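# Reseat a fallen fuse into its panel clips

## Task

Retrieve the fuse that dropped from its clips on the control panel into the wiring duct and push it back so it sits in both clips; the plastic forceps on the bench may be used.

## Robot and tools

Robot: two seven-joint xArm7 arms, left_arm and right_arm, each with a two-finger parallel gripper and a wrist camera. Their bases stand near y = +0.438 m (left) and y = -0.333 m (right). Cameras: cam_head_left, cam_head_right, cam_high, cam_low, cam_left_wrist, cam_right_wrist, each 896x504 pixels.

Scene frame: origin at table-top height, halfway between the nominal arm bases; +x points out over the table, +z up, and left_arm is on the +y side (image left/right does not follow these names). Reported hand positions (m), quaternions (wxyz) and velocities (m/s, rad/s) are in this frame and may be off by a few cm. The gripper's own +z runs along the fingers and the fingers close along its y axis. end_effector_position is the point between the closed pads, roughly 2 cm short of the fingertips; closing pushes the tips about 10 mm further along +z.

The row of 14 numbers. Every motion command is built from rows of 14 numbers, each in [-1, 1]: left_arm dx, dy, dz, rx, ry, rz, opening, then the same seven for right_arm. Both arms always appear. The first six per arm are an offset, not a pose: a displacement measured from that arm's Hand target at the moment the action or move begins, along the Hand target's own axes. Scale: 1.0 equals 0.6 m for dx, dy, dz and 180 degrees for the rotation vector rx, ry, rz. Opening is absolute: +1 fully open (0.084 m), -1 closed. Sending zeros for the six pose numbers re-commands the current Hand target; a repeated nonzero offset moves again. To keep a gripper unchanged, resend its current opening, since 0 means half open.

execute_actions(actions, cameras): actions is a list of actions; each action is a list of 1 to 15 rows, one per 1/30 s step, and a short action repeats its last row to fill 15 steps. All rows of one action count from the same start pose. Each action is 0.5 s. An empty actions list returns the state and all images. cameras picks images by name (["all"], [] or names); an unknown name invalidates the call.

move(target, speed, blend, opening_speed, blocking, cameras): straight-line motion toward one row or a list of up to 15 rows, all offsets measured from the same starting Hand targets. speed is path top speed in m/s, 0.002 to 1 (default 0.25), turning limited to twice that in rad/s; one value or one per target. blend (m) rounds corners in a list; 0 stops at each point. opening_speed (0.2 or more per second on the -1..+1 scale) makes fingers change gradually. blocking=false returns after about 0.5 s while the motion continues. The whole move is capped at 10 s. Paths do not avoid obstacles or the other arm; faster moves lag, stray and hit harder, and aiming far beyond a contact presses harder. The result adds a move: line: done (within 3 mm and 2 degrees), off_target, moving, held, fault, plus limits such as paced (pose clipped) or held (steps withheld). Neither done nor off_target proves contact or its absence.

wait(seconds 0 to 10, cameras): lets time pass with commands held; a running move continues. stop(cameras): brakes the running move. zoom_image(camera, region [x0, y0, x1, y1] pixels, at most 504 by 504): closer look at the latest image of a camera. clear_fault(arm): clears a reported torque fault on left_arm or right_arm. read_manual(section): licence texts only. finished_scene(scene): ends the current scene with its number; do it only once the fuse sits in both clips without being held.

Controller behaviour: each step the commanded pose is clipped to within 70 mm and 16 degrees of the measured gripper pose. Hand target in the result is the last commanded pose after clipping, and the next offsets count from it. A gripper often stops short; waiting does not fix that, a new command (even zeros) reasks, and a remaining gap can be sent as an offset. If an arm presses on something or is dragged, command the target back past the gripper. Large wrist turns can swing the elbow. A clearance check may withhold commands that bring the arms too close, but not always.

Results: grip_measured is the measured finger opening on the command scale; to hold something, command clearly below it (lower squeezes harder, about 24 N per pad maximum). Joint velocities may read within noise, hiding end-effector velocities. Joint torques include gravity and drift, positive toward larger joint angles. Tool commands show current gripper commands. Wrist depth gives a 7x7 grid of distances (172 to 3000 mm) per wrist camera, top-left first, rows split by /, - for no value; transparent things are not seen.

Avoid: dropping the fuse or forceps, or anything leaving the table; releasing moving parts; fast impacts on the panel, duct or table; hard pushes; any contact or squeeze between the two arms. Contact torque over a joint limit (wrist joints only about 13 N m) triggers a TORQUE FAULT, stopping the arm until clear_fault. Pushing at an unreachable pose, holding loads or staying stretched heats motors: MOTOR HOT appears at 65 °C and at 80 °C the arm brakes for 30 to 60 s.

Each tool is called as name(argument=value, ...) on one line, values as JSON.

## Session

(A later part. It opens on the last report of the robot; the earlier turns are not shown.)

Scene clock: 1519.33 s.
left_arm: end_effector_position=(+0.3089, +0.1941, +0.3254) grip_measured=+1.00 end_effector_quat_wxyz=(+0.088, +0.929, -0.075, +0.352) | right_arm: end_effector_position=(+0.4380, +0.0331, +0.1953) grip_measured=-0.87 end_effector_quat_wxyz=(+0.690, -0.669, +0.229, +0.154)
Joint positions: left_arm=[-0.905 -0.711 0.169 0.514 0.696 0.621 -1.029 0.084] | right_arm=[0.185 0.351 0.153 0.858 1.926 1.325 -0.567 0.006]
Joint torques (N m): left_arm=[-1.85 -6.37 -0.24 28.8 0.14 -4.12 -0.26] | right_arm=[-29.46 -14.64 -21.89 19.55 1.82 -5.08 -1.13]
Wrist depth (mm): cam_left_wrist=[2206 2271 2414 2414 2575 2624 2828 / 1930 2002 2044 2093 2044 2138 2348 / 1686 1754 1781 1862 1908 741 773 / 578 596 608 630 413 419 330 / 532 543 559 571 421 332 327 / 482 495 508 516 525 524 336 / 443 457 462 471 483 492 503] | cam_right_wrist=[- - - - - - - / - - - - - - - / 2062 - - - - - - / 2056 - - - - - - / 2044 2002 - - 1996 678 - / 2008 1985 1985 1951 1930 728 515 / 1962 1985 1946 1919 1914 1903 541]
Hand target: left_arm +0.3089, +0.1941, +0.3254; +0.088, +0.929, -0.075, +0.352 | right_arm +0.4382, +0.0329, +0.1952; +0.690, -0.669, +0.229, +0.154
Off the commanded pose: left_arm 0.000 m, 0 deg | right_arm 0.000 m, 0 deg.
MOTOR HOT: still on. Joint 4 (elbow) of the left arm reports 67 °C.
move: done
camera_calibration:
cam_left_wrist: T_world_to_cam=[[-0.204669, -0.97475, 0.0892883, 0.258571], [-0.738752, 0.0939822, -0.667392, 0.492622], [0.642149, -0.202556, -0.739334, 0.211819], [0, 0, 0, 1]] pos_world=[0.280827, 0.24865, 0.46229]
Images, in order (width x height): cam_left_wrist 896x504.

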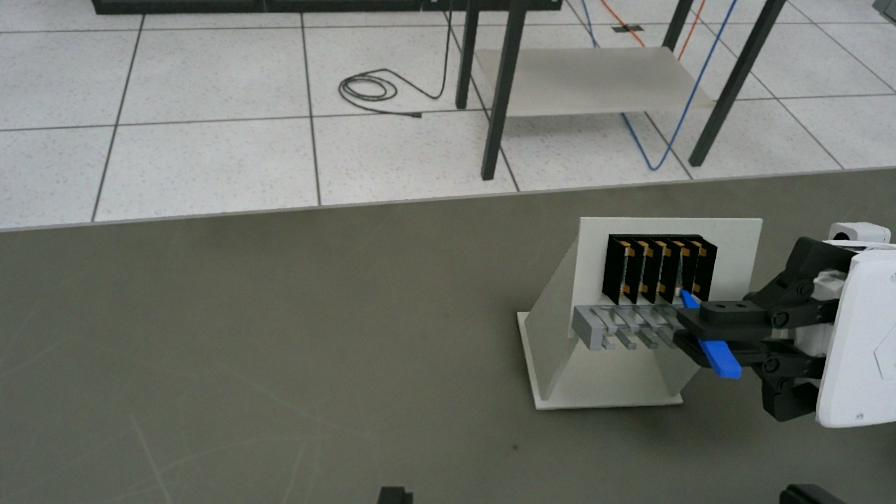

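move(target=[0,0,0,0,0,0,1,-0.02,0,0,0,0,0,-1], speed=0.04, cameras=["cam_left_wrist"])

zoom_image(camera="cam_left_wrist", region=[640, 240, 700, 300])

Scene clock: 1533.73 s.
left_arm: end_effector_position=(+0.3089, +0.1941, +0.3254) grip_measured=+1.00 end_effector_quat_wxyz=(+0.088, +0.929, -0.075, +0.352) | right_arm: end_effector_position=(+0.4280, +0.0341, +0.2015) grip_measured=-0.87 end_effector_quat_wxyz=(+0.690, -0.669, +0.229, +0.154)
Joint positions: left_arm=[-0.905 -0.711 0.169 0.514 0.696 0.621 -1.029 0.084] | right_arm=[0.187 0.313 0.161 0.822 1.938 1.321 -0.566 0.006]
Joint torques (N m): left_arm=[-2.36 -5.94 -0.29 28.96 0.35 -4.13 0.01] | right_arm=[9.21 -35.38 5.86 12.93 4.51 0.7 1.55]
Wrist depth (mm): cam_left_wrist=[2172 2271 2381 2422 2556 2624 2782 / 1908 2014 2032 2106 2038 2125 2381 / 1686 1763 1799 1862 1908 743 772 / 578 595 609 629 412 420 337 / 532 543 557 570 421 334 322 / 481 494 507 516 526 521 327 / 443 456 461 471 483 492 502] | cam_right_wrist=[- - - - - - - / 2074 - - - - - - / 2080 - - - - - - / 2044 2008 - - - - - / 2032 2008 2002 1968 1935 633 431 / 1996 1951 1968 1968 1930 721 468 / 1996 1979 1962 1968 1903 1914 540]
Hand target: left_arm +0.3089, +0.1941, +0.3254; +0.088, +0.929, -0.075, +0.352 | right_arm +0.4280, +0.0341, +0.2015; +0.690, -0.669, +0.229, +0.154
Off the commanded pose: left_arm 0.000 m, 0 deg | right_arm 0.000 m, 0 deg.
MOTOR HOT: still on. Joint 4 (elbow) of the left arm reports 67 °C.
move: done
camera_calibration:
cam_left_wrist: T_world_to_cam=[[-0.204669, -0.97475, 0.0892883, 0.258571], [-0.738752, 0.0939822, -0.667392, 0.492622], [0.642149, -0.202556, -0.739334, 0.211819], [0, 0, 0, 1]] pos_world=[0.280827, 0.24865, 0.46229]
Images, in order (width x height): cam_left_wrist 896x504.

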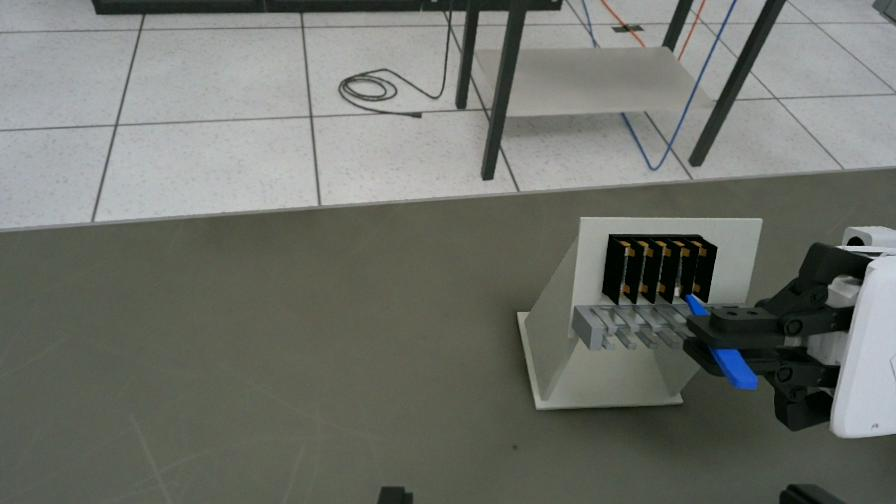

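Scaled by 8.400 from the camera's 896x504 image, which has a finer 1280x720 frame.

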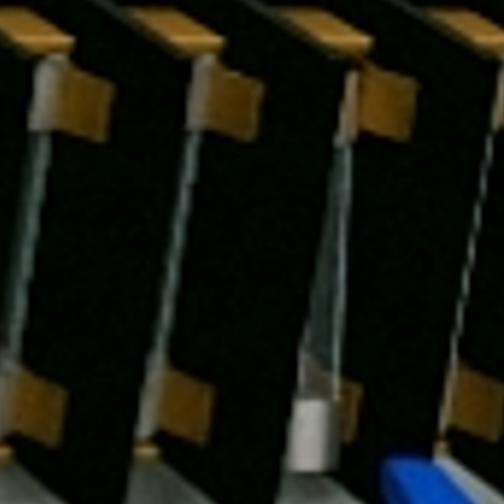

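move(target=[[0,0,0,0,0,0,1,0,-0.0015,0.004,0,0,0,-1],[0,0,0,0,0,0,1,0.0165,-0.0015,0.004,0,0,0,-1]], speed=0.03, cameras=["cam_left_wrist"])

zoom_image(camera="cam_left_wrist", region=[640, 240, 700, 300])

move(target=[0,0,0,0,0,0,1,0.003,0,0,0,0,0,-1], speed=0.02, cameras=["cam_left_wrist"])

zoom_image(camera="cam_left_wrist", region=[640, 240, 700, 300])

Scene clock: 1553.20 s.
left_arm: end_effector_position=(+0.3089, +0.1941, +0.3254) grip_measured=+1.00 end_effector_quat_wxyz=(+0.088, +0.929, -0.075, +0.352) | right_arm: end_effector_position=(+0.4371, +0.0355, +0.1972) grip_measured=-0.87 end_effector_quat_wxyz=(+0.690, -0.669, +0.229, +0.154)
Joint positions: left_arm=[-0.905 -0.711 0.169 0.514 0.696 0.621 -1.029 0.084] | right_arm=[0.188 0.346 0.157 0.856 1.932 1.319 -0.565 0.006]
Joint torques (N m): left_arm=[-1.24 -6.43 -0.37 28.9 0.38 -3.97 -0.27] | right_arm=[-14.94 -21.52 -8.11 18.74 -0.9 -0.41 -1.2]
Wrist depth (mm): cam_left_wrist=[2213 2286 2414 2439 2556 2634 2805 / 1919 1996 2050 2080 2062 2145 2364 / 1694 1758 1795 1838 1908 740 772 / 578 595 611 628 413 420 328 / 532 543 558 570 421 330 327 / 481 494 506 517 526 524 335 / 444 456 462 471 483 492 504] | cam_right_wrist=[- - - - - - - / - - - - - - - / 2068 - - - - - - / 2068 - - - - 595 - / 2026 2014 - - 1968 713 - / 2002 1974 1985 1991 1908 719 489 / 2002 1957 1935 1951 1951 1935 539]
Hand target: left_arm +0.3089, +0.1941, +0.3254; +0.088, +0.929, -0.075, +0.352 | right_arm +0.4371, +0.0355, +0.1971; +0.690, -0.669, +0.229, +0.154
Off the commanded pose: left_arm 0.000 m, 0 deg | right_arm 0.000 m, 0 deg.
MOTOR HOT: still on. Joint 4 (elbow) of the left arm reports 67 °C.
move: done
camera_calibration:
cam_left_wrist: T_world_to_cam=[[-0.204669, -0.97475, 0.0892883, 0.258571], [-0.738752, 0.0939822, -0.667392, 0.492622], [0.642149, -0.202556, -0.739334, 0.211819], [0, 0, 0, 1]] pos_world=[0.280827, 0.24865, 0.46229]
Images, in order (width x height): cam_left_wrist 896x504.

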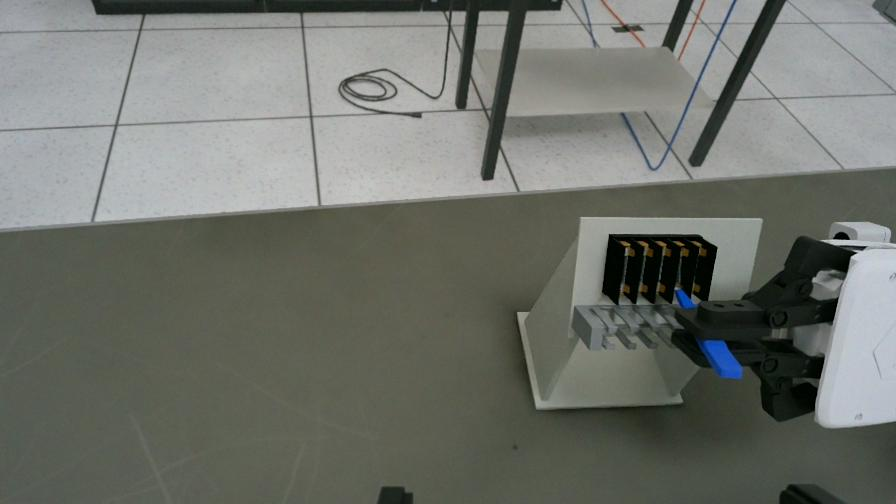

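Scaled by 8.400 from the camera's 896x504 image, which has a finer 1280x720 frame.

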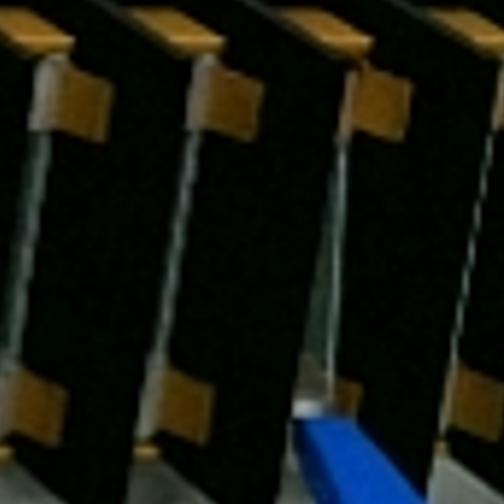

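Scene clock: 1553.90 s.
left_arm: end_effector_position=(+0.3089, +0.1941, +0.3254) grip_measured=+1.00 end_effector_quat_wxyz=(+0.088, +0.929, -0.075, +0.352) | right_arm: end_effector_position=(+0.4385, +0.0355, +0.1962) grip_measured=-0.87 end_effector_quat_wxyz=(+0.690, -0.669, +0.229, +0.154)
Joint positions: left_arm=[-0.905 -0.711 0.169 0.514 0.696 0.621 -1.029 0.084] | right_arm=[0.187 0.352 0.156 0.862 1.93 1.32 -0.565 0.006]
Joint torques (N m): left_arm=[-1.65 -6.07 -0.29 28.97 0.74 -3.95 -0.23] | right_arm=[-24.96 -16.57 -19.69 19.78 1.12 -4.15 -1.27]
Wrist depth (mm): cam_left_wrist=[2213 2271 2381 2422 2519 2624 2816 / 1914 1996 2062 2093 2044 2138 2381 / 1686 1754 1776 1852 1908 740 772 / 579 595 610 629 412 419 342 / 531 543 558 570 422 329 326 / 481 493 506 517 524 523 336 / 444 456 461 472 483 493 502] | cam_right_wrist=[- - - - - - - / - - - - - - - / 2093 - - - - - 335 / 2044 - - - - - 384 / 2026 1991 - - 1957 783 - / 2008 1979 - - 1946 728 494 / 1968 1957 1940 1962 1957 1888 545]
Hand target: left_arm +0.3089, +0.1941, +0.3254; +0.088, +0.929, -0.075, +0.352 | right_arm +0.4387, +0.0353, +0.1961; +0.690, -0.669, +0.229, +0.154
Off the commanded pose: left_arm 0.000 m, 0 deg | right_arm 0.000 m, 0 deg.
MOTOR HOT: still on. Joint 4 (elbow) of the left arm reports 67 °C.
move: done
camera_calibration:
cam_left_wrist: T_world_to_cam=[[-0.204669, -0.97475, 0.0892883, 0.258571], [-0.738752, 0.0939822, -0.667392, 0.492622], [0.642149, -0.202556, -0.739334, 0.211819], [0, 0, 0, 1]] pos_world=[0.280827, 0.24865, 0.46229]
Images, in order (width x height): cam_left_wrist 896x504.

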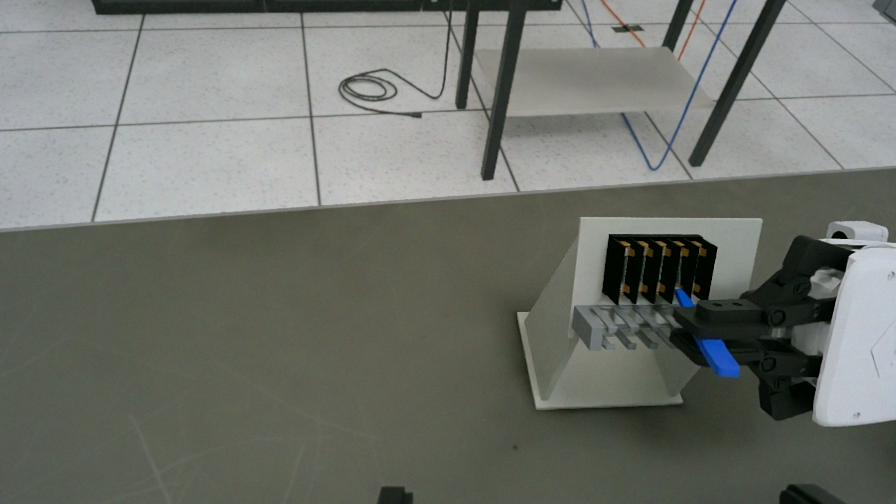

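Scaled by 8.400 from the camera's 896x504 image, which has a finer 1280x720 frame.

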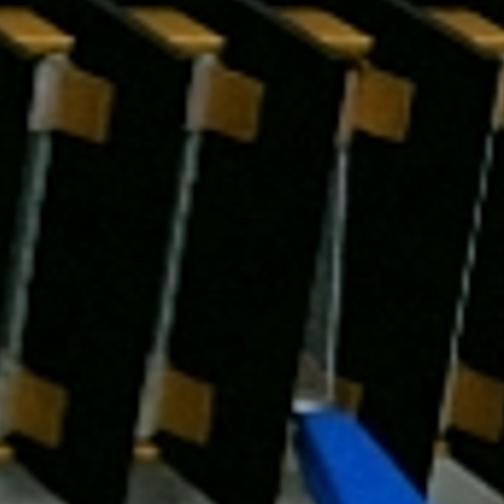

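move(target=[0,0,0,0,0,0,1,0.0025,0,0.0012,0,0,0,-1], speed=0.02, cameras=["cam_left_wrist"])

zoom_image(camera="cam_left_wrist", region=[640, 240, 700, 300])

Scene clock: 1570.17 s.
left_arm: end_effector_position=(+0.3089, +0.1941, +0.3254) grip_measured=+1.00 end_effector_quat_wxyz=(+0.088, +0.929, -0.075, +0.352) | right_arm: end_effector_position=(+0.4400, +0.0359, +0.1954) grip_measured=-0.87 end_effector_quat_wxyz=(+0.690, -0.669, +0.229, +0.154)
Joint positions: left_arm=[-0.905 -0.711 0.169 0.514 0.696 0.621 -1.029 0.084] | right_arm=[0.187 0.357 0.156 0.867 1.93 1.319 -0.565 0.006]
Joint torques (N m): left_arm=[-2.16 -5.83 -0.02 28.84 0.64 -4.08 -0.08] | right_arm=[-10.65 -16.65 -12.74 19.41 1.21 -6.45 -1.28]
Wrist depth (mm): cam_left_wrist=[2185 2317 2414 2431 2575 2614 2839 / 1919 1996 2032 2106 2044 2125 2372 / 1686 1745 1776 1842 1903 740 775 / 579 597 610 627 412 417 339 / 532 545 557 573 422 331 327 / 481 494 505 517 527 522 337 / 444 456 462 473 483 494 503] | cam_right_wrist=[- - - - - - - / - - - - - - - / - - - - - - 333 / 2050 - - - - - - / 2038 2008 - - 1974 - - / 2020 2008 - - 1924 778 489 / 1974 1985 1957 1951 1957 1914 543]
Hand target: left_arm +0.3089, +0.1941, +0.3254; +0.088, +0.929, -0.075, +0.352 | right_arm +0.4400, +0.0359, +0.1954; +0.690, -0.669, +0.229, +0.154
Off the commanded pose: left_arm 0.000 m, 0 deg | right_arm 0.000 m, 0 deg.
MOTOR HOT: still on. Joint 4 (elbow) of the left arm reports 67 °C.
move: done
camera_calibration:
cam_left_wrist: T_world_to_cam=[[-0.204669, -0.97475, 0.0892883, 0.258571], [-0.738752, 0.0939822, -0.667392, 0.492622], [0.642149, -0.202556, -0.739334, 0.211819], [0, 0, 0, 1]] pos_world=[0.280827, 0.24865, 0.46229]
Images, in order (width x height): cam_left_wrist 896x504.

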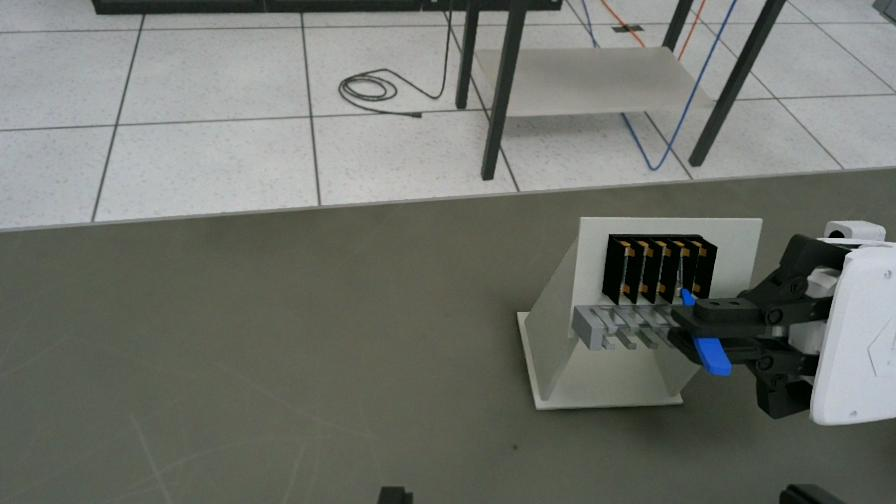

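Scaled by 8.400 from the camera's 896x504 image, which has a finer 1280x720 frame.

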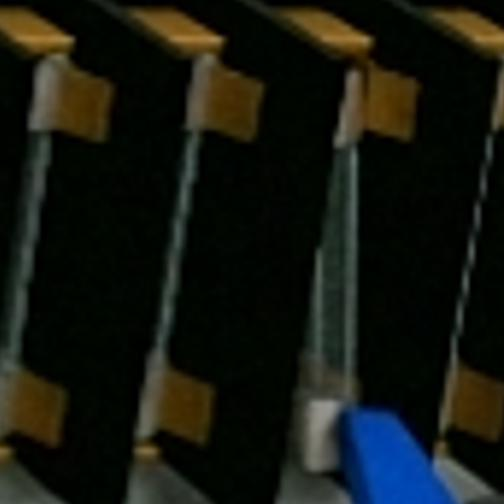

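move(target=[[0,0,0,0,0,0,1,-0.05,0,0,0,0,0,-1],[0,0,0,0,0,0,1,-0.13,0,-0.15,-0.5,0,0,-1]], speed=[0.06,0.4], blend=[0.003,0])

Scene clock: 1603.57 s.
left_arm: end_effector_position=(+0.3089, +0.1941, +0.3254) grip_measured=+1.00 end_effector_quat_wxyz=(+0.088, +0.929, -0.075, +0.352) | right_arm: end_effector_position=(+0.3639, -0.0462, +0.2361) grip_measured=-0.87 end_effector_quat_wxyz=(-0.015, +0.961, -0.053, -0.271)
Joint positions: left_arm=[-0.905 -0.711 0.169 0.514 0.696 0.621 -1.029 0.084] | right_arm=[0.38 0.306 0.167 1.513 0.272 1.659 0.611 0.006]
Joint torques (N m): left_arm=[-1.83 -6.02 -0.05 28.74 0.43 -3.92 -0.23] | right_arm=[9.32 -27.36 5.39 22.04 -2.17 0.78 1.57]
Wrist depth (mm): cam_left_wrist=[2206 2271 2405 2405 2575 2604 2727 / 1919 1974 2032 2074 2062 2145 2364 / 1690 1763 1785 1872 1898 739 771 / 579 595 611 630 413 421 - / 532 542 556 571 422 441 606 / 481 494 506 515 527 536 553 / 443 457 461 472 483 492 503] | cam_right_wrist=[299 301 303 303 305 307 308 / 314 317 318 320 321 323 325 / 337 339 341 342 345 347 348 / 356 359 361 364 366 367 369 / 386 387 391 392 395 398 401 / 410 415 417 421 423 426 429 / 450 455 448 450 455 467 468]
Hand target: left_arm +0.3089, +0.1941, +0.3254; +0.088, +0.929, -0.075, +0.352 | right_arm +0.3639, -0.0462, +0.2361; -0.015, +0.961, -0.053, -0.271
Off the commanded pose: left_arm 0.000 m, 0 deg | right_arm 0.000 m, 0 deg.
MOTOR HOT: still on. Joint 4 (elbow) of the left arm reports 68 °C.
move: done

move(target=[0,0,0,0,0,0,1,0.1107,0.0625,0.2762,0,0.175,0,-1], cameras=["cam_right_wrist","cam_low"])

zoom_image(camera="cam_low", region=[250, 250, 500, 420])

Scene clock: 1610.77 s.
left_arm: end_effector_position=(+0.3089, +0.1941, +0.3254) grip_measured=+1.00 end_effector_quat_wxyz=(+0.088, +0.929, -0.075, +0.352) | right_arm: end_effector_position=(+0.3300, -0.0802, +0.0602) grip_measured=-0.87 end_effector_quat_wxyz=(+0.000, +0.998, -0.055, +0.000)
Joint positions: left_arm=[-0.905 -0.711 0.169 0.514 0.696 0.621 -1.029 0.084] | right_arm=[0.489 0.084 0.193 0.667 -0.03 0.584 0.804 0.006]
Joint torques (N m): left_arm=[-1.52 -5.7 -0.35 28.85 0.46 -3.93 -0.31] | right_arm=[9.18 -17.7 -4.15 13.72 -3.01 -3.6 1.52]
Wrist depth (mm): cam_left_wrist=[2199 2271 2372 2431 2547 2604 2839 / 1924 1974 2020 2068 2062 2138 2381 / 1690 1758 1799 1842 1914 740 775 / 579 596 610 629 413 423 685 / 532 543 559 572 422 440 614 / 481 494 506 517 525 536 555 / 444 457 462 471 482 492 507] | cam_right_wrist=[187 188 188 189 190 190 191 / 187 188 188 189 190 191 191 / 187 188 189 189 190 191 191 / 187 188 189 190 190 191 191 / 187 188 189 190 190 191 192 / 187 188 189 189 190 191 192 / 188 188 189 190 190 191 192]
Hand target: left_arm +0.3089, +0.1941, +0.3254; +0.088, +0.929, -0.075, +0.352 | right_arm +0.3300, -0.0802, +0.0601; +0.000, +0.998, -0.055, +0.000
Off the commanded pose: left_arm 0.000 m, 0 deg | right_arm 0.000 m, 0 deg.
MOTOR HOT: still on. Joint 4 (elbow) of the left arm reports 68 °C.
move: done
camera_calibration:
cam_right_wrist: T_world_to_cam=[[-0.114602, -0.992906, 0.0316751, -0.0151898], [-0.993408, 0.114458, -0.00631221, 0.40478], [0.00264196, -0.0321897, -0.999478, 0.189165], [0, 0, 0, 1]] pos_world=[0.399871, -0.0553233, 0.192102]
Images, in order (width x height): cam_low 896x504, cam_right_wrist 896x504.

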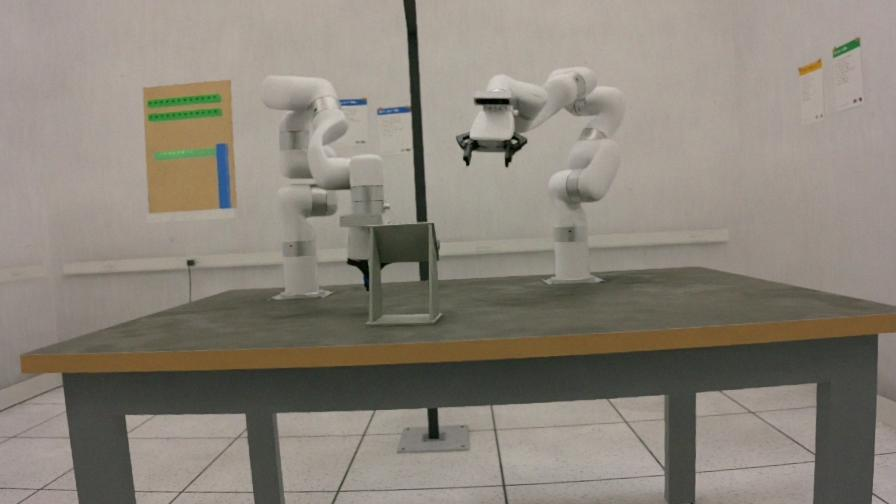

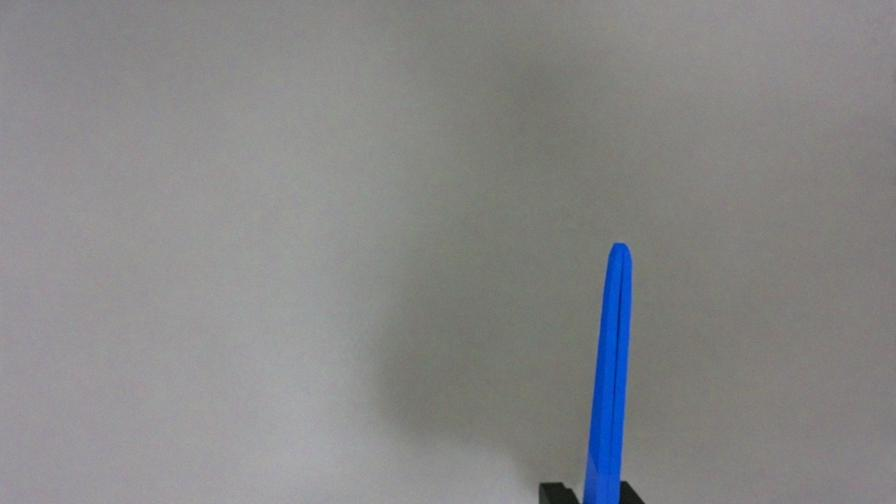

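Scaled by 2.016 from the camera's 896x504 image, which has a finer 1280x720 frame.

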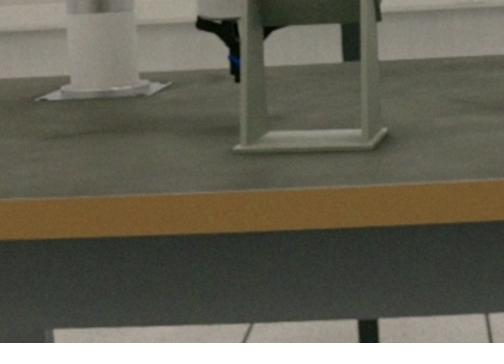

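move(target=[0,0,0,0,0,0,1,0,0,0.0617,0,0,0,-1], speed=0.04)

move(target=[0,0,0,0,0,0,1,0,0,0,0,0,0,-0.3], opening_speed=0.6, cameras=["cam_right_wrist"])

Scene clock: 1617.27 s.
left_arm: end_effector_position=(+0.3089, +0.1941, +0.3254) grip_measured=+1.00 end_effector_quat_wxyz=(+0.088, +0.929, -0.075, +0.352) | right_arm: end_effector_position=(+0.3301, -0.0802, +0.0232) grip_measured=-0.87 end_effector_quat_wxyz=(+0.000, +0.998, -0.055, +0.000)
Joint positions: left_arm=[-0.905 -0.711 0.169 0.514 0.696 0.621 -1.029 0.084] | right_arm=[0.495 0.19 0.18 0.656 -0.075 0.47 0.837 0.006]
Joint torques (N m): left_arm=[-1.62 -5.83 -0.29 28.82 0.55 -3.93 -0.19] | right_arm=[10.95 -13.72 -2.57 7.59 -2.95 -2.15 1.56]
Wrist depth (mm): cam_left_wrist=[2213 2294 2389 2465 2575 2634 2816 / 1914 1979 2056 2093 2038 2119 2348 / 1681 1767 1799 1857 1924 742 774 / 580 596 610 629 413 421 687 / 532 546 558 571 422 441 614 / 482 495 507 516 527 535 555 / 443 455 462 472 483 493 502] | cam_right_wrist=[- - - - - - - / - - - - - - - / - - - - - - - / - - - - - - - / - - - - - - - / - - - - - - - / - - - - - - -]
Hand target: left_arm +0.3089, +0.1941, +0.3254; +0.088, +0.929, -0.075, +0.352 | right_arm +0.3300, -0.0802, +0.0231; +0.000, +0.998, -0.055, +0.000
Off the commanded pose: left_arm 0.000 m, 0 deg | right_arm 0.000 m, 0 deg.
MOTOR HOT: still on. Joint 4 (elbow) of the left arm reports 68 °C.
move: done

Scene clock: 1618.63 s.
left_arm: end_effector_position=(+0.3089, +0.1941, +0.3254) grip_measured=+1.00 end_effector_quat_wxyz=(+0.088, +0.929, -0.075, +0.352) | right_arm: end_effector_position=(+0.3300, -0.0802, +0.0231) grip_measured=-0.32 end_effector_quat_wxyz=(+0.000, +0.998, -0.055, +0.000)
Joint positions: left_arm=[-0.905 -0.711 0.169 0.514 0.696 0.621 -1.029 0.084] | right_arm=[0.496 0.19 0.18 0.656 -0.075 0.47 0.837 0.03]
Joint torques (N m): left_arm=[-1.59 -5.98 0.14 28.73 0.54 -3.83 -0.17] | right_arm=[6.4 -31.87 -3.04 17.18 -1.39 -0.73 1.14]
Wrist depth (mm): cam_left_wrist=[2220 2279 2397 2389 2556 2614 2793 / 1903 1991 2074 2074 2050 2138 2364 / 1681 1749 1799 1867 1908 741 770 / 579 594 610 627 414 422 685 / 532 545 558 571 421 440 615 / 481 493 505 517 526 534 552 / 443 456 462 472 483 492 503] | cam_right_wrist=[- - - - - - - / - - - - - - - / - - - - - - - / - - - - - - - / - - - - - - - / - - - - - - - / - - - - - - -]
Hand target: left_arm +0.3089, +0.1941, +0.3254; +0.088, +0.929, -0.075, +0.352 | right_arm +0.3300, -0.0802, +0.0231; +0.000, +0.998, -0.055, +0.000
Off the commanded pose: left_arm 0.000 m, 0 deg | right_arm 0.000 m, 0 deg.
MOTOR HOT: still on. Joint 4 (elbow) of the left arm reports 68 °C.
move: done
camera_calibration:
cam_right_wrist: T_world_to_cam=[[-0.1146, -0.992903, 0.0317858, -0.0140354], [-0.993408, 0.114459, -0.00622433, 0.404533], [0.00254197, -0.0322896, -0.999475, 0.152218], [0, 0, 0, 1]] pos_world=[0.399871, -0.0553232, 0.155102]
Images, in order (width x height): cam_right_wrist 896x504.

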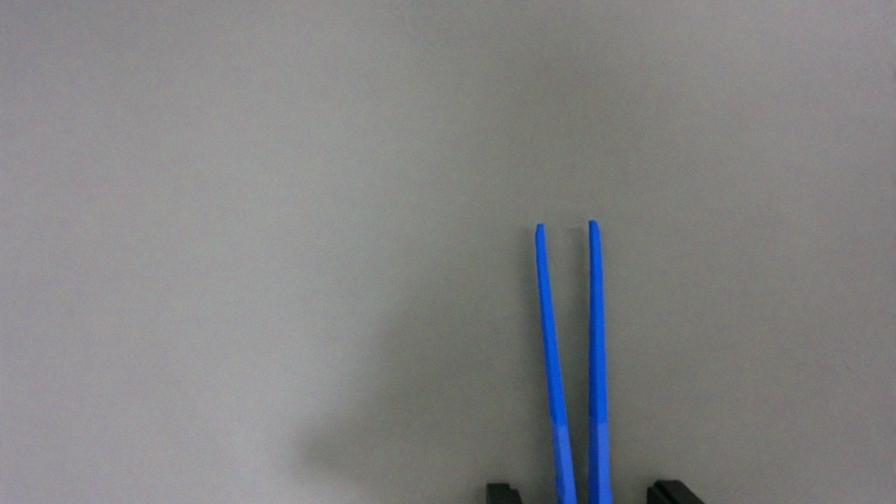

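move(target=[0,0,0,0,0,0,1,0.0625,-0.006,0.0015,0,0,-0.019,-0.3], speed=0.1, cameras=["cam_right_wrist"])

move(target=[0,0,0,0,0,0,1,0,0,0,0,0,0,-1], opening_speed=0.6, cameras=["cam_right_wrist"])

Scene clock: 1628.63 s.
left_arm: end_effector_position=(+0.3089, +0.1941, +0.3254) grip_measured=+1.00 end_effector_quat_wxyz=(+0.088, +0.929, -0.075, +0.352) | right_arm: end_effector_position=(+0.3677, -0.0808, +0.0222) grip_measured=-0.32 end_effector_quat_wxyz=(+0.000, +1.000, -0.026, +0.000)
Joint positions: left_arm=[-0.905 -0.711 0.169 0.514 0.696 0.621 -1.029 0.084] | right_arm=[0.459 0.266 0.163 0.766 -0.089 0.505 0.733 0.03]
Joint torques (N m): left_arm=[-1.72 -5.82 -0.4 28.83 0.6 -3.94 -0.07] | right_arm=[-9.83 -21.74 -3.48 17.65 -0.12 -0.41 -1.64]
Wrist depth (mm): cam_left_wrist=[2213 2294 2389 2422 2528 2604 2828 / 1930 1985 2044 2068 2044 2125 2348 / 1698 1763 1813 1857 1908 744 771 / 578 597 610 630 412 422 682 / 532 543 559 571 422 441 614 / 482 494 507 518 526 535 544 / 444 458 462 473 483 491 348] | cam_right_wrist=[- - - - - - - / - - - - - - - / - - - - - - - / - - - - - - - / - - - - - - - / - - - - - - - / - - - - - - -]
Hand target: left_arm +0.3089, +0.1941, +0.3254; +0.088, +0.929, -0.075, +0.352 | right_arm +0.3677, -0.0808, +0.0222; +0.000, +1.000, -0.026, +0.000
Off the commanded pose: left_arm 0.000 m, 0 deg | right_arm 0.000 m, 0 deg.
MOTOR HOT: still on. Joint 4 (elbow) of the left arm reports 68 °C.
move: done
camera_calibration:
cam_right_wrist: T_world_to_cam=[[-0.055094, -0.997976, 0.0317622, -0.0325302], [-0.998471, 0.0549222, -0.00625562, 0.439005], [0.0044985, -0.0320583, -0.999476, 0.150502], [0, 0, 0, 1]] pos_world=[0.435864, -0.0517507, 0.154202]
Images, in order (width x height): cam_right_wrist 896x504.

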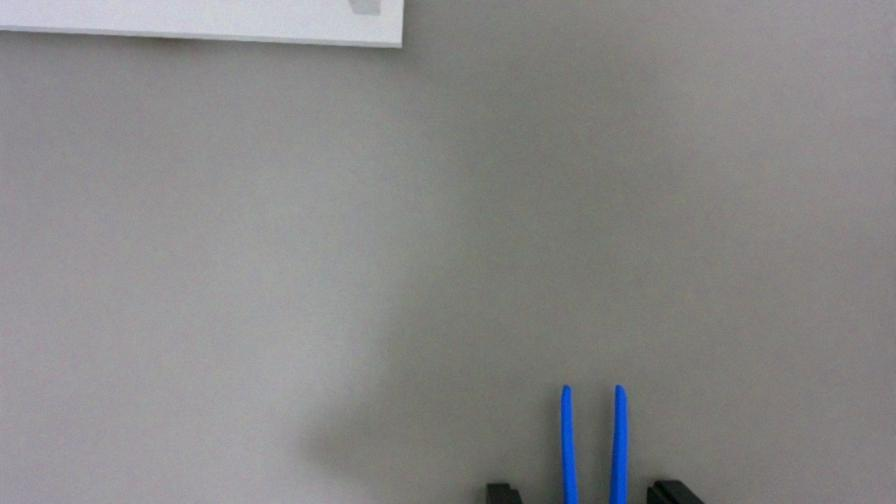

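Scene clock: 1630.00 s.
left_arm: end_effector_position=(+0.3089, +0.1941, +0.3254) grip_measured=+1.00 end_effector_quat_wxyz=(+0.088, +0.929, -0.075, +0.352) | right_arm: end_effector_position=(+0.3677, -0.0808, +0.0222) grip_measured=-0.91 end_effector_quat_wxyz=(+0.000, +1.000, -0.026, +0.000)
Joint positions: left_arm=[-0.905 -0.711 0.169 0.514 0.696 0.621 -1.029 0.084] | right_arm=[0.459 0.266 0.163 0.766 -0.089 0.505 0.733 0.004]
Joint torques (N m): left_arm=[-1.6 -5.71 -0.05 28.73 0.73 -3.86 -0.02] | right_arm=[-7.72 -22.23 -0.34 17.65 2.95 -0.41 -1.47]
Wrist depth (mm): cam_left_wrist=[2213 2294 2405 2439 2556 2654 2782 / 1914 1979 2026 2080 2038 2132 2372 / 1681 1749 1790 1862 1914 741 772 / 577 597 610 630 413 422 683 / 532 544 558 572 421 441 615 / 482 494 505 516 526 534 545 / 444 457 461 471 484 493 348] | cam_right_wrist=[- - - - - - - / - - - - - - - / - - - - - - - / - - - - - - - / - - - - - - - / - - - - - - - / - - - - - - -]
Hand target: left_arm +0.3089, +0.1941, +0.3254; +0.088, +0.929, -0.075, +0.352 | right_arm +0.3677, -0.0808, +0.0222; +0.000, +1.000, -0.026, +0.000
Off the commanded pose: left_arm 0.000 m, 0 deg | right_arm 0.000 m, 0 deg.
MOTOR HOT: still on. Joint 4 (elbow) of the left arm reports 68 °C.
move: done
camera_calibration:
cam_right_wrist: T_world_to_cam=[[-0.0551936, -0.99797, 0.0317621, -0.0324808], [-0.998466, 0.0550219, -0.00625706, 0.439108], [0.00449675, -0.0320587, -0.999476, 0.150502], [0, 0, 0, 1]] pos_world=[0.435964, -0.0517505, 0.154202]
Images, in order (width x height): cam_right_wrist 896x504.

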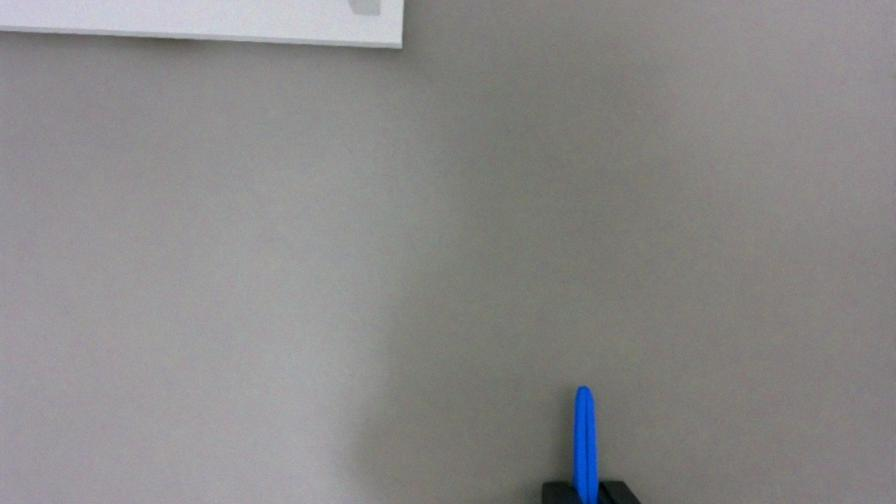

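move(target=[[0,0,0,0,0,0,1,0,0,-0.05,0,0,0,-1],[0,0,0,0,0,0,1,-0.0177,-0.0825,-0.3467,0.0052,-0.175,0.0189,-1]], speed=[0.1,0.3], blend=[0.01,0], cameras=["cam_right_wrist"])

Scene clock: 1655.47 s.
left_arm: end_effector_position=(+0.3089, +0.1941, +0.3254) grip_measured=+1.00 end_effector_quat_wxyz=(+0.088, +0.929, -0.075, +0.352) | right_arm: end_effector_position=(+0.3596, -0.0308, +0.2302) grip_measured=-0.91 end_effector_quat_wxyz=(-0.015, +0.961, -0.054, -0.271)
Joint positions: left_arm=[-0.905 -0.711 0.169 0.514 0.696 0.621 -1.029 0.084] | right_arm=[0.378 0.324 0.204 1.517 0.273 1.636 0.643 0.004]
Joint torques (N m): left_arm=[-1.31 -5.61 -0.21 28.75 0.47 -3.96 -0.1] | right_arm=[-5.82 -27.57 5.8 21.81 4.41 0.72 1.67]
Wrist depth (mm): cam_left_wrist=[2228 2257 2405 2439 2566 2634 2675 / 1903 1979 2056 2080 2044 2125 - / 1690 1767 1785 1888 1914 743 - / 579 597 609 627 414 421 - / 531 543 556 571 422 441 582 / 482 494 506 517 524 535 554 / 443 457 462 471 482 494 501] | cam_right_wrist=[293 294 296 298 300 300 302 / 309 310 312 314 316 318 318 / 328 332 334 335 338 340 342 / 349 352 354 357 358 361 362 / 378 380 383 384 388 390 393 / 403 406 410 412 415 418 421 / 442 444 440 444 446 459 463]
Hand target: left_arm +0.3089, +0.1941, +0.3254; +0.088, +0.929, -0.075, +0.352 | right_arm +0.3596, -0.0307, +0.2302; -0.015, +0.961, -0.054, -0.271
Off the commanded pose: left_arm 0.000 m, 0 deg | right_arm 0.000 m, 0 deg.
MOTOR HOT: still on. Joint 4 (elbow) of the left arm reports 68 °C.
move: done
camera_calibration:
cam_right_wrist: T_world_to_cam=[[-0.0988449, -0.994662, 0.0296126, 0.0266138], [-0.84994, 0.0998648, 0.517328, 0.257], [-0.517524, 0.0259663, -0.855275, 0.516374], [0, 0, 0, 1]] pos_world=[0.488301, -0.0126018, 0.3079]
Images, in order (width x height): cam_right_wrist 896x504.

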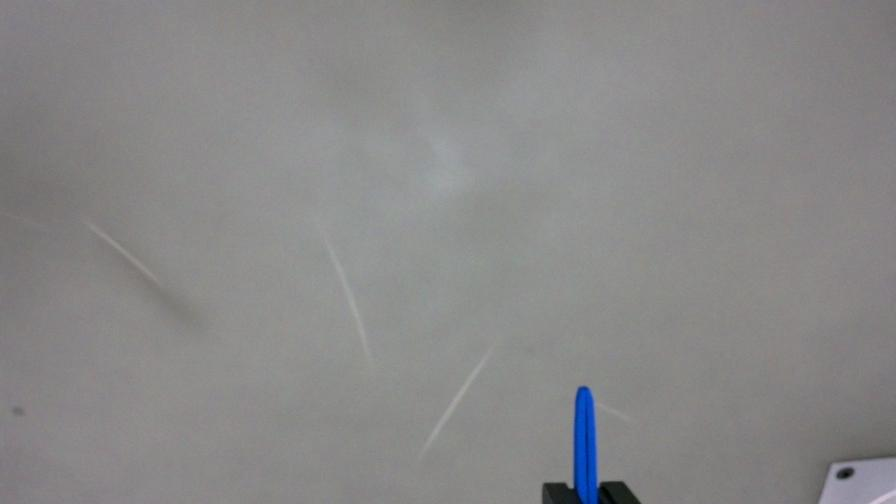

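move(target=[[0,0,0,0,0,0,1,0,-0.04,0,0.4986,-0.0437,0.0437,-1],[0,0,0,0,0,0,1,0.1222,-0.083,-0.0245,0.4986,-0.0437,0.0437,-1]], speed=[0.5,0.15], blend=[0.01,0], cameras=["cam_left_wrist","cam_right_wrist"])

zoom_image(camera="cam_left_wrist", region=[640, 220, 740, 320])

Scene clock: 1674.40 s.
left_arm: end_effector_position=(+0.3089, +0.1941, +0.3254) grip_measured=+1.00 end_effector_quat_wxyz=(+0.088, +0.929, -0.075, +0.352) | right_arm: end_effector_position=(+0.4349, +0.0109, +0.2044) grip_measured=-0.91 end_effector_quat_wxyz=(+0.674, -0.646, +0.287, +0.213)
Joint positions: left_arm=[-0.905 -0.711 0.169 0.514 0.696 0.621 -1.029 0.084] | right_arm=[0.168 0.3 0.114 0.815 1.887 1.359 -0.369 0.004]
Joint torques (N m): left_arm=[-1.54 -5.82 -0.14 28.77 0.51 -3.92 -0.02] | right_arm=[9.51 -23.08 -3.15 17.82 -2.01 0.64 1.09]
Wrist depth (mm): cam_left_wrist=[2199 2294 2414 2389 2547 2604 2816 / 1924 2002 2044 2068 2038 2138 2389 / 1677 1758 1790 1847 1898 744 772 / 579 596 609 629 412 420 338 / 531 543 559 571 421 412 333 / 483 493 506 517 525 532 353 / 444 457 462 472 482 493 502] | cam_right_wrist=[- - - - - - 254 / - - - - - - 284 / 2112 - - - - - 318 / 2099 - - - - - 372 / 2080 2032 2008 2014 2002 763 465 / 2032 2038 2020 2002 1974 1957 564 / 2044 1996 1996 1951 1940 1930 735]
Hand target: left_arm +0.3089, +0.1941, +0.3254; +0.088, +0.929, -0.075, +0.352 | right_arm +0.4349, +0.0109, +0.2044; +0.674, -0.646, +0.287, +0.213
Off the commanded pose: left_arm 0.000 m, 0 deg | right_arm 0.000 m, 0 deg.
MOTOR HOT: still on. Joint 4 (elbow) of the left arm reports 68 °C.
move: done
camera_calibration:
cam_left_wrist: T_world_to_cam=[[-0.204669, -0.97475, 0.0892883, 0.258571], [-0.738752, 0.0939822, -0.667392, 0.492622], [0.642149, -0.202556, -0.739334, 0.211819], [0, 0, 0, 1]] pos_world=[0.280827, 0.24865, 0.46229]
cam_right_wrist: T_world_to_cam=[[-0.664944, 0.0426185, -0.745676, 0.469641], [-0.740751, 0.0901388, 0.665704, 0.252466], [0.0955857, 0.995017, -0.0283676, 0.0859689], [0, 0, 0, 1]] pos_world=[0.491082, -0.128313, 0.184571]
Images, in order (width x height): cam_left_wrist 896x504, cam_right_wrist 896x504.

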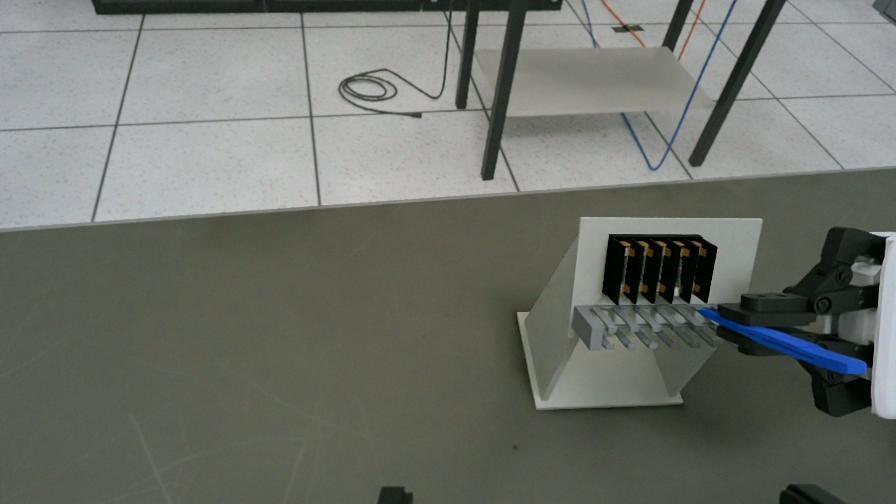

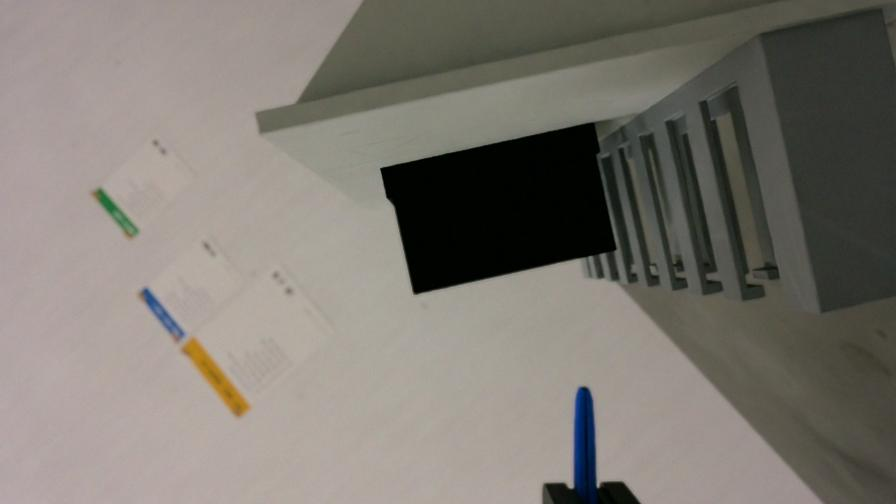

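Scaled by 5.040 from the camera's 896x504 image, which has a finer 1280x720 frame.

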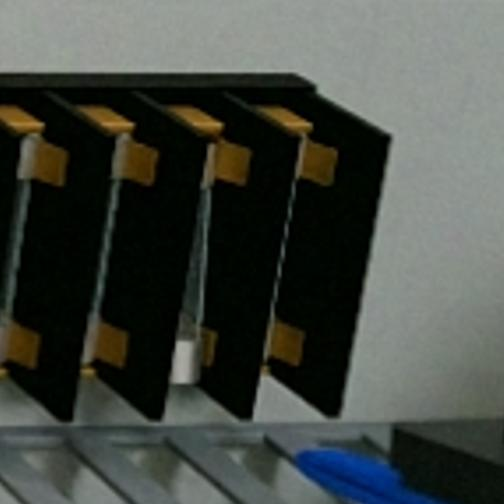

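move(target=[0,0,0,0,0,0,1,0.0361,-0.0064,-0.002,0,0,0,-1], speed=0.06, cameras=["cam_left_wrist","cam_right_wrist"])

zoom_image(camera="cam_left_wrist", region=[640, 250, 710, 320])

Scene clock: 1687.07 s.
left_arm: end_effector_position=(+0.3089, +0.1941, +0.3254) grip_measured=+1.00 end_effector_quat_wxyz=(+0.088, +0.929, -0.075, +0.352) | right_arm: end_effector_position=(+0.4534, +0.0076, +0.1929) grip_measured=-0.91 end_effector_quat_wxyz=(+0.674, -0.646, +0.287, +0.213)
Joint positions: left_arm=[-0.905 -0.711 0.169 0.514 0.696 0.621 -1.029 0.084] | right_arm=[0.161 0.371 0.102 0.882 1.867 1.368 -0.371 0.004]
Joint torques (N m): left_arm=[-1.58 -5.6 -0.07 28.85 0.51 -4.01 0] | right_arm=[-9.9 -24.67 -2.93 17.66 -1.99 3.87 -0.18]
Wrist depth (mm): cam_left_wrist=[2220 2294 2381 2414 2556 2614 2816 / 1898 1974 2044 2093 2050 2132 2372 / 1702 1749 1799 1852 1908 742 771 / 578 595 611 629 413 417 356 / 532 542 558 573 421 412 344 / 482 494 506 516 526 533 529 / 445 457 462 473 483 492 503] | cam_right_wrist=[- - - - - - - / - - - - - - - / - - - - - - 309 / - - - - - - 347 / 2062 - - - - - 403 / 2074 2014 2014 1985 1962 - 471 / 2014 2020 2020 1985 1919 1935 650]
Hand target: left_arm +0.3089, +0.1941, +0.3254; +0.088, +0.929, -0.075, +0.352 | right_arm +0.4535, +0.0076, +0.1929; +0.674, -0.646, +0.287, +0.213
Off the commanded pose: left_arm 0.000 m, 0 deg | right_arm 0.000 m, 0 deg.
MOTOR HOT: still on. Joint 4 (elbow) of the left arm reports 68 °C.
move: done
camera_calibration:
cam_left_wrist: T_world_to_cam=[[-0.204669, -0.97475, 0.0892883, 0.258571], [-0.738752, 0.0939822, -0.667392, 0.492622], [0.642149, -0.202556, -0.739334, 0.211819], [0, 0, 0, 1]] pos_world=[0.280827, 0.24865, 0.46229]
cam_right_wrist: T_world_to_cam=[[-0.664837, 0.0426146, -0.745772, 0.473543], [-0.74086, 0.0900074, 0.665601, 0.274112], [0.0954893, 0.995029, -0.0282688, 0.0871946], [0, 0, 0, 1]] pos_world=[0.509582, -0.131613, 0.173171]
Images, in order (width x height): cam_left_wrist 896x504, cam_right_wrist 896x504.

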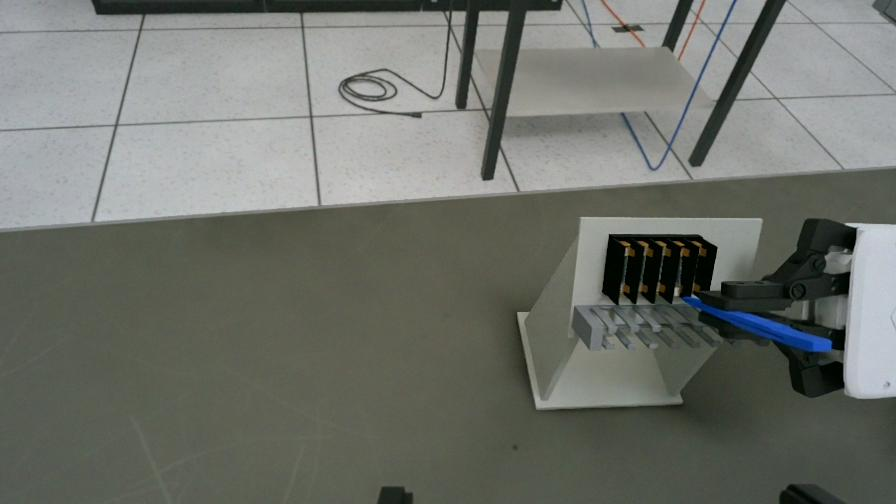

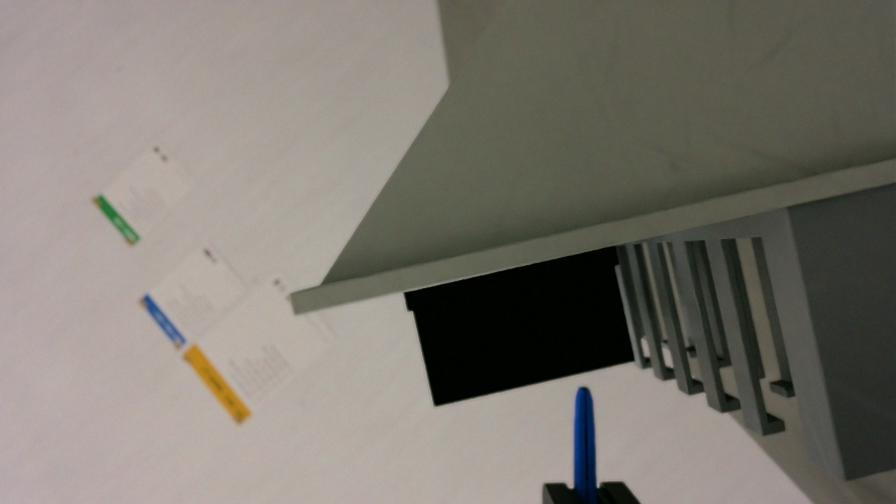

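Scaled by 7.200 from the camera's 896x504 image, which has a finer 1280x720 frame.

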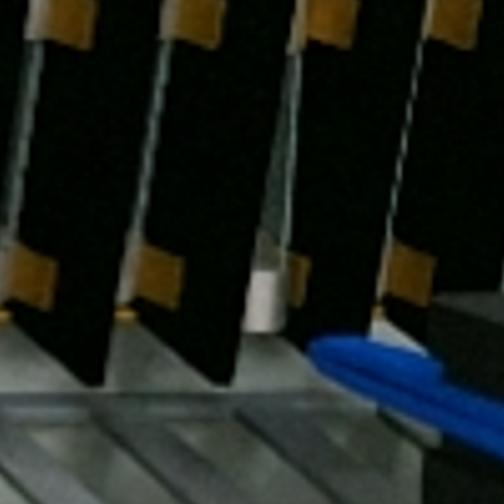

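move(target=[0,0,0,0,0,0,1,0.0177,-0.0048,0.001,0,0,0,-1], speed=0.03, cameras=["cam_left_wrist"])

zoom_image(camera="cam_left_wrist", region=[640, 240, 700, 300])

Scene clock: 1697.23 s.
left_arm: end_effector_position=(+0.3089, +0.1941, +0.3254) grip_measured=+1.00 end_effector_quat_wxyz=(+0.088, +0.929, -0.075, +0.352) | right_arm: end_effector_position=(+0.4633, +0.0071, +0.1880) grip_measured=-0.91 end_effector_quat_wxyz=(+0.674, -0.646, +0.287, +0.213)
Joint positions: left_arm=[-0.905 -0.711 0.169 0.514 0.696 0.621 -1.029 0.084] | right_arm=[0.159 0.406 0.097 0.918 1.859 1.37 -0.368 0.004]
Joint torques (N m): left_arm=[-1.27 -5.44 -0.11 28.73 0.5 -4.1 -0.11] | right_arm=[-9.52 -25.54 -2.98 17.47 -2.08 3.8 1.15]
Wrist depth (mm): cam_left_wrist=[2228 2279 2405 2439 2538 2585 2828 / 1908 1979 2026 2087 2044 2125 2381 / 1686 1754 1795 1852 1908 744 773 / 580 597 609 631 413 414 352 / 532 543 559 571 421 397 355 / 482 494 506 517 525 536 531 / 443 457 462 472 481 493 501] | cam_right_wrist=[2172 - - - - - - / 2145 - - - - - - / - - - - - - - / - - - - - - - / - - - - - - - / 2068 - - - - - - / 2044 1996 2014 - 1957 1930 -]
Hand target: left_arm +0.3089, +0.1941, +0.3254; +0.088, +0.929, -0.075, +0.352 | right_arm +0.4633, +0.0071, +0.1880; +0.674, -0.646, +0.287, +0.213
Off the commanded pose: left_arm 0.000 m, 0 deg | right_arm 0.000 m, 0 deg.
MOTOR HOT: still on. Joint 4 (elbow) of the left arm reports 68 °C.
move: done
camera_calibration:
cam_left_wrist: T_world_to_cam=[[-0.204669, -0.97475, 0.0892883, 0.258571], [-0.738752, 0.0939822, -0.667392, 0.492622], [0.642149, -0.202556, -0.739334, 0.211819], [0, 0, 0, 1]] pos_world=[0.280827, 0.24865, 0.46229]
Images, in order (width x height): cam_left_wrist 896x504.

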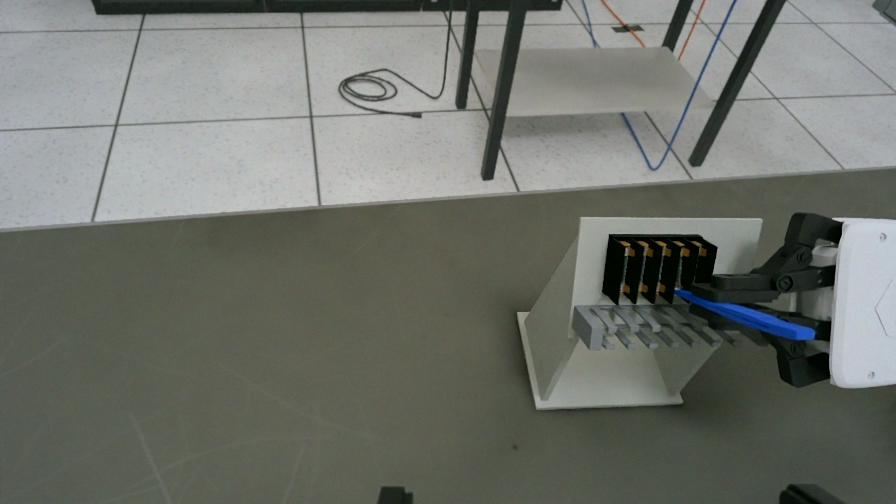

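Scaled by 8.400 from the camera's 896x504 image, which has a finer 1280x720 frame.

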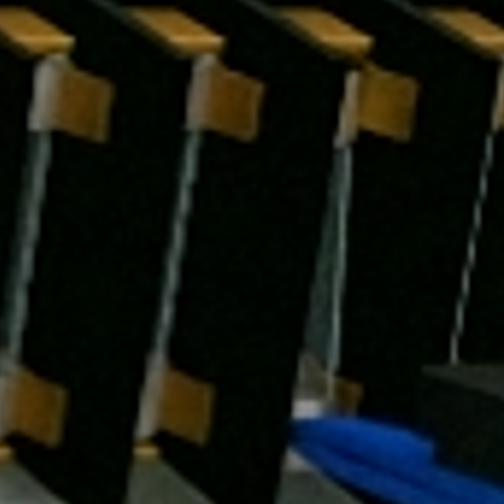

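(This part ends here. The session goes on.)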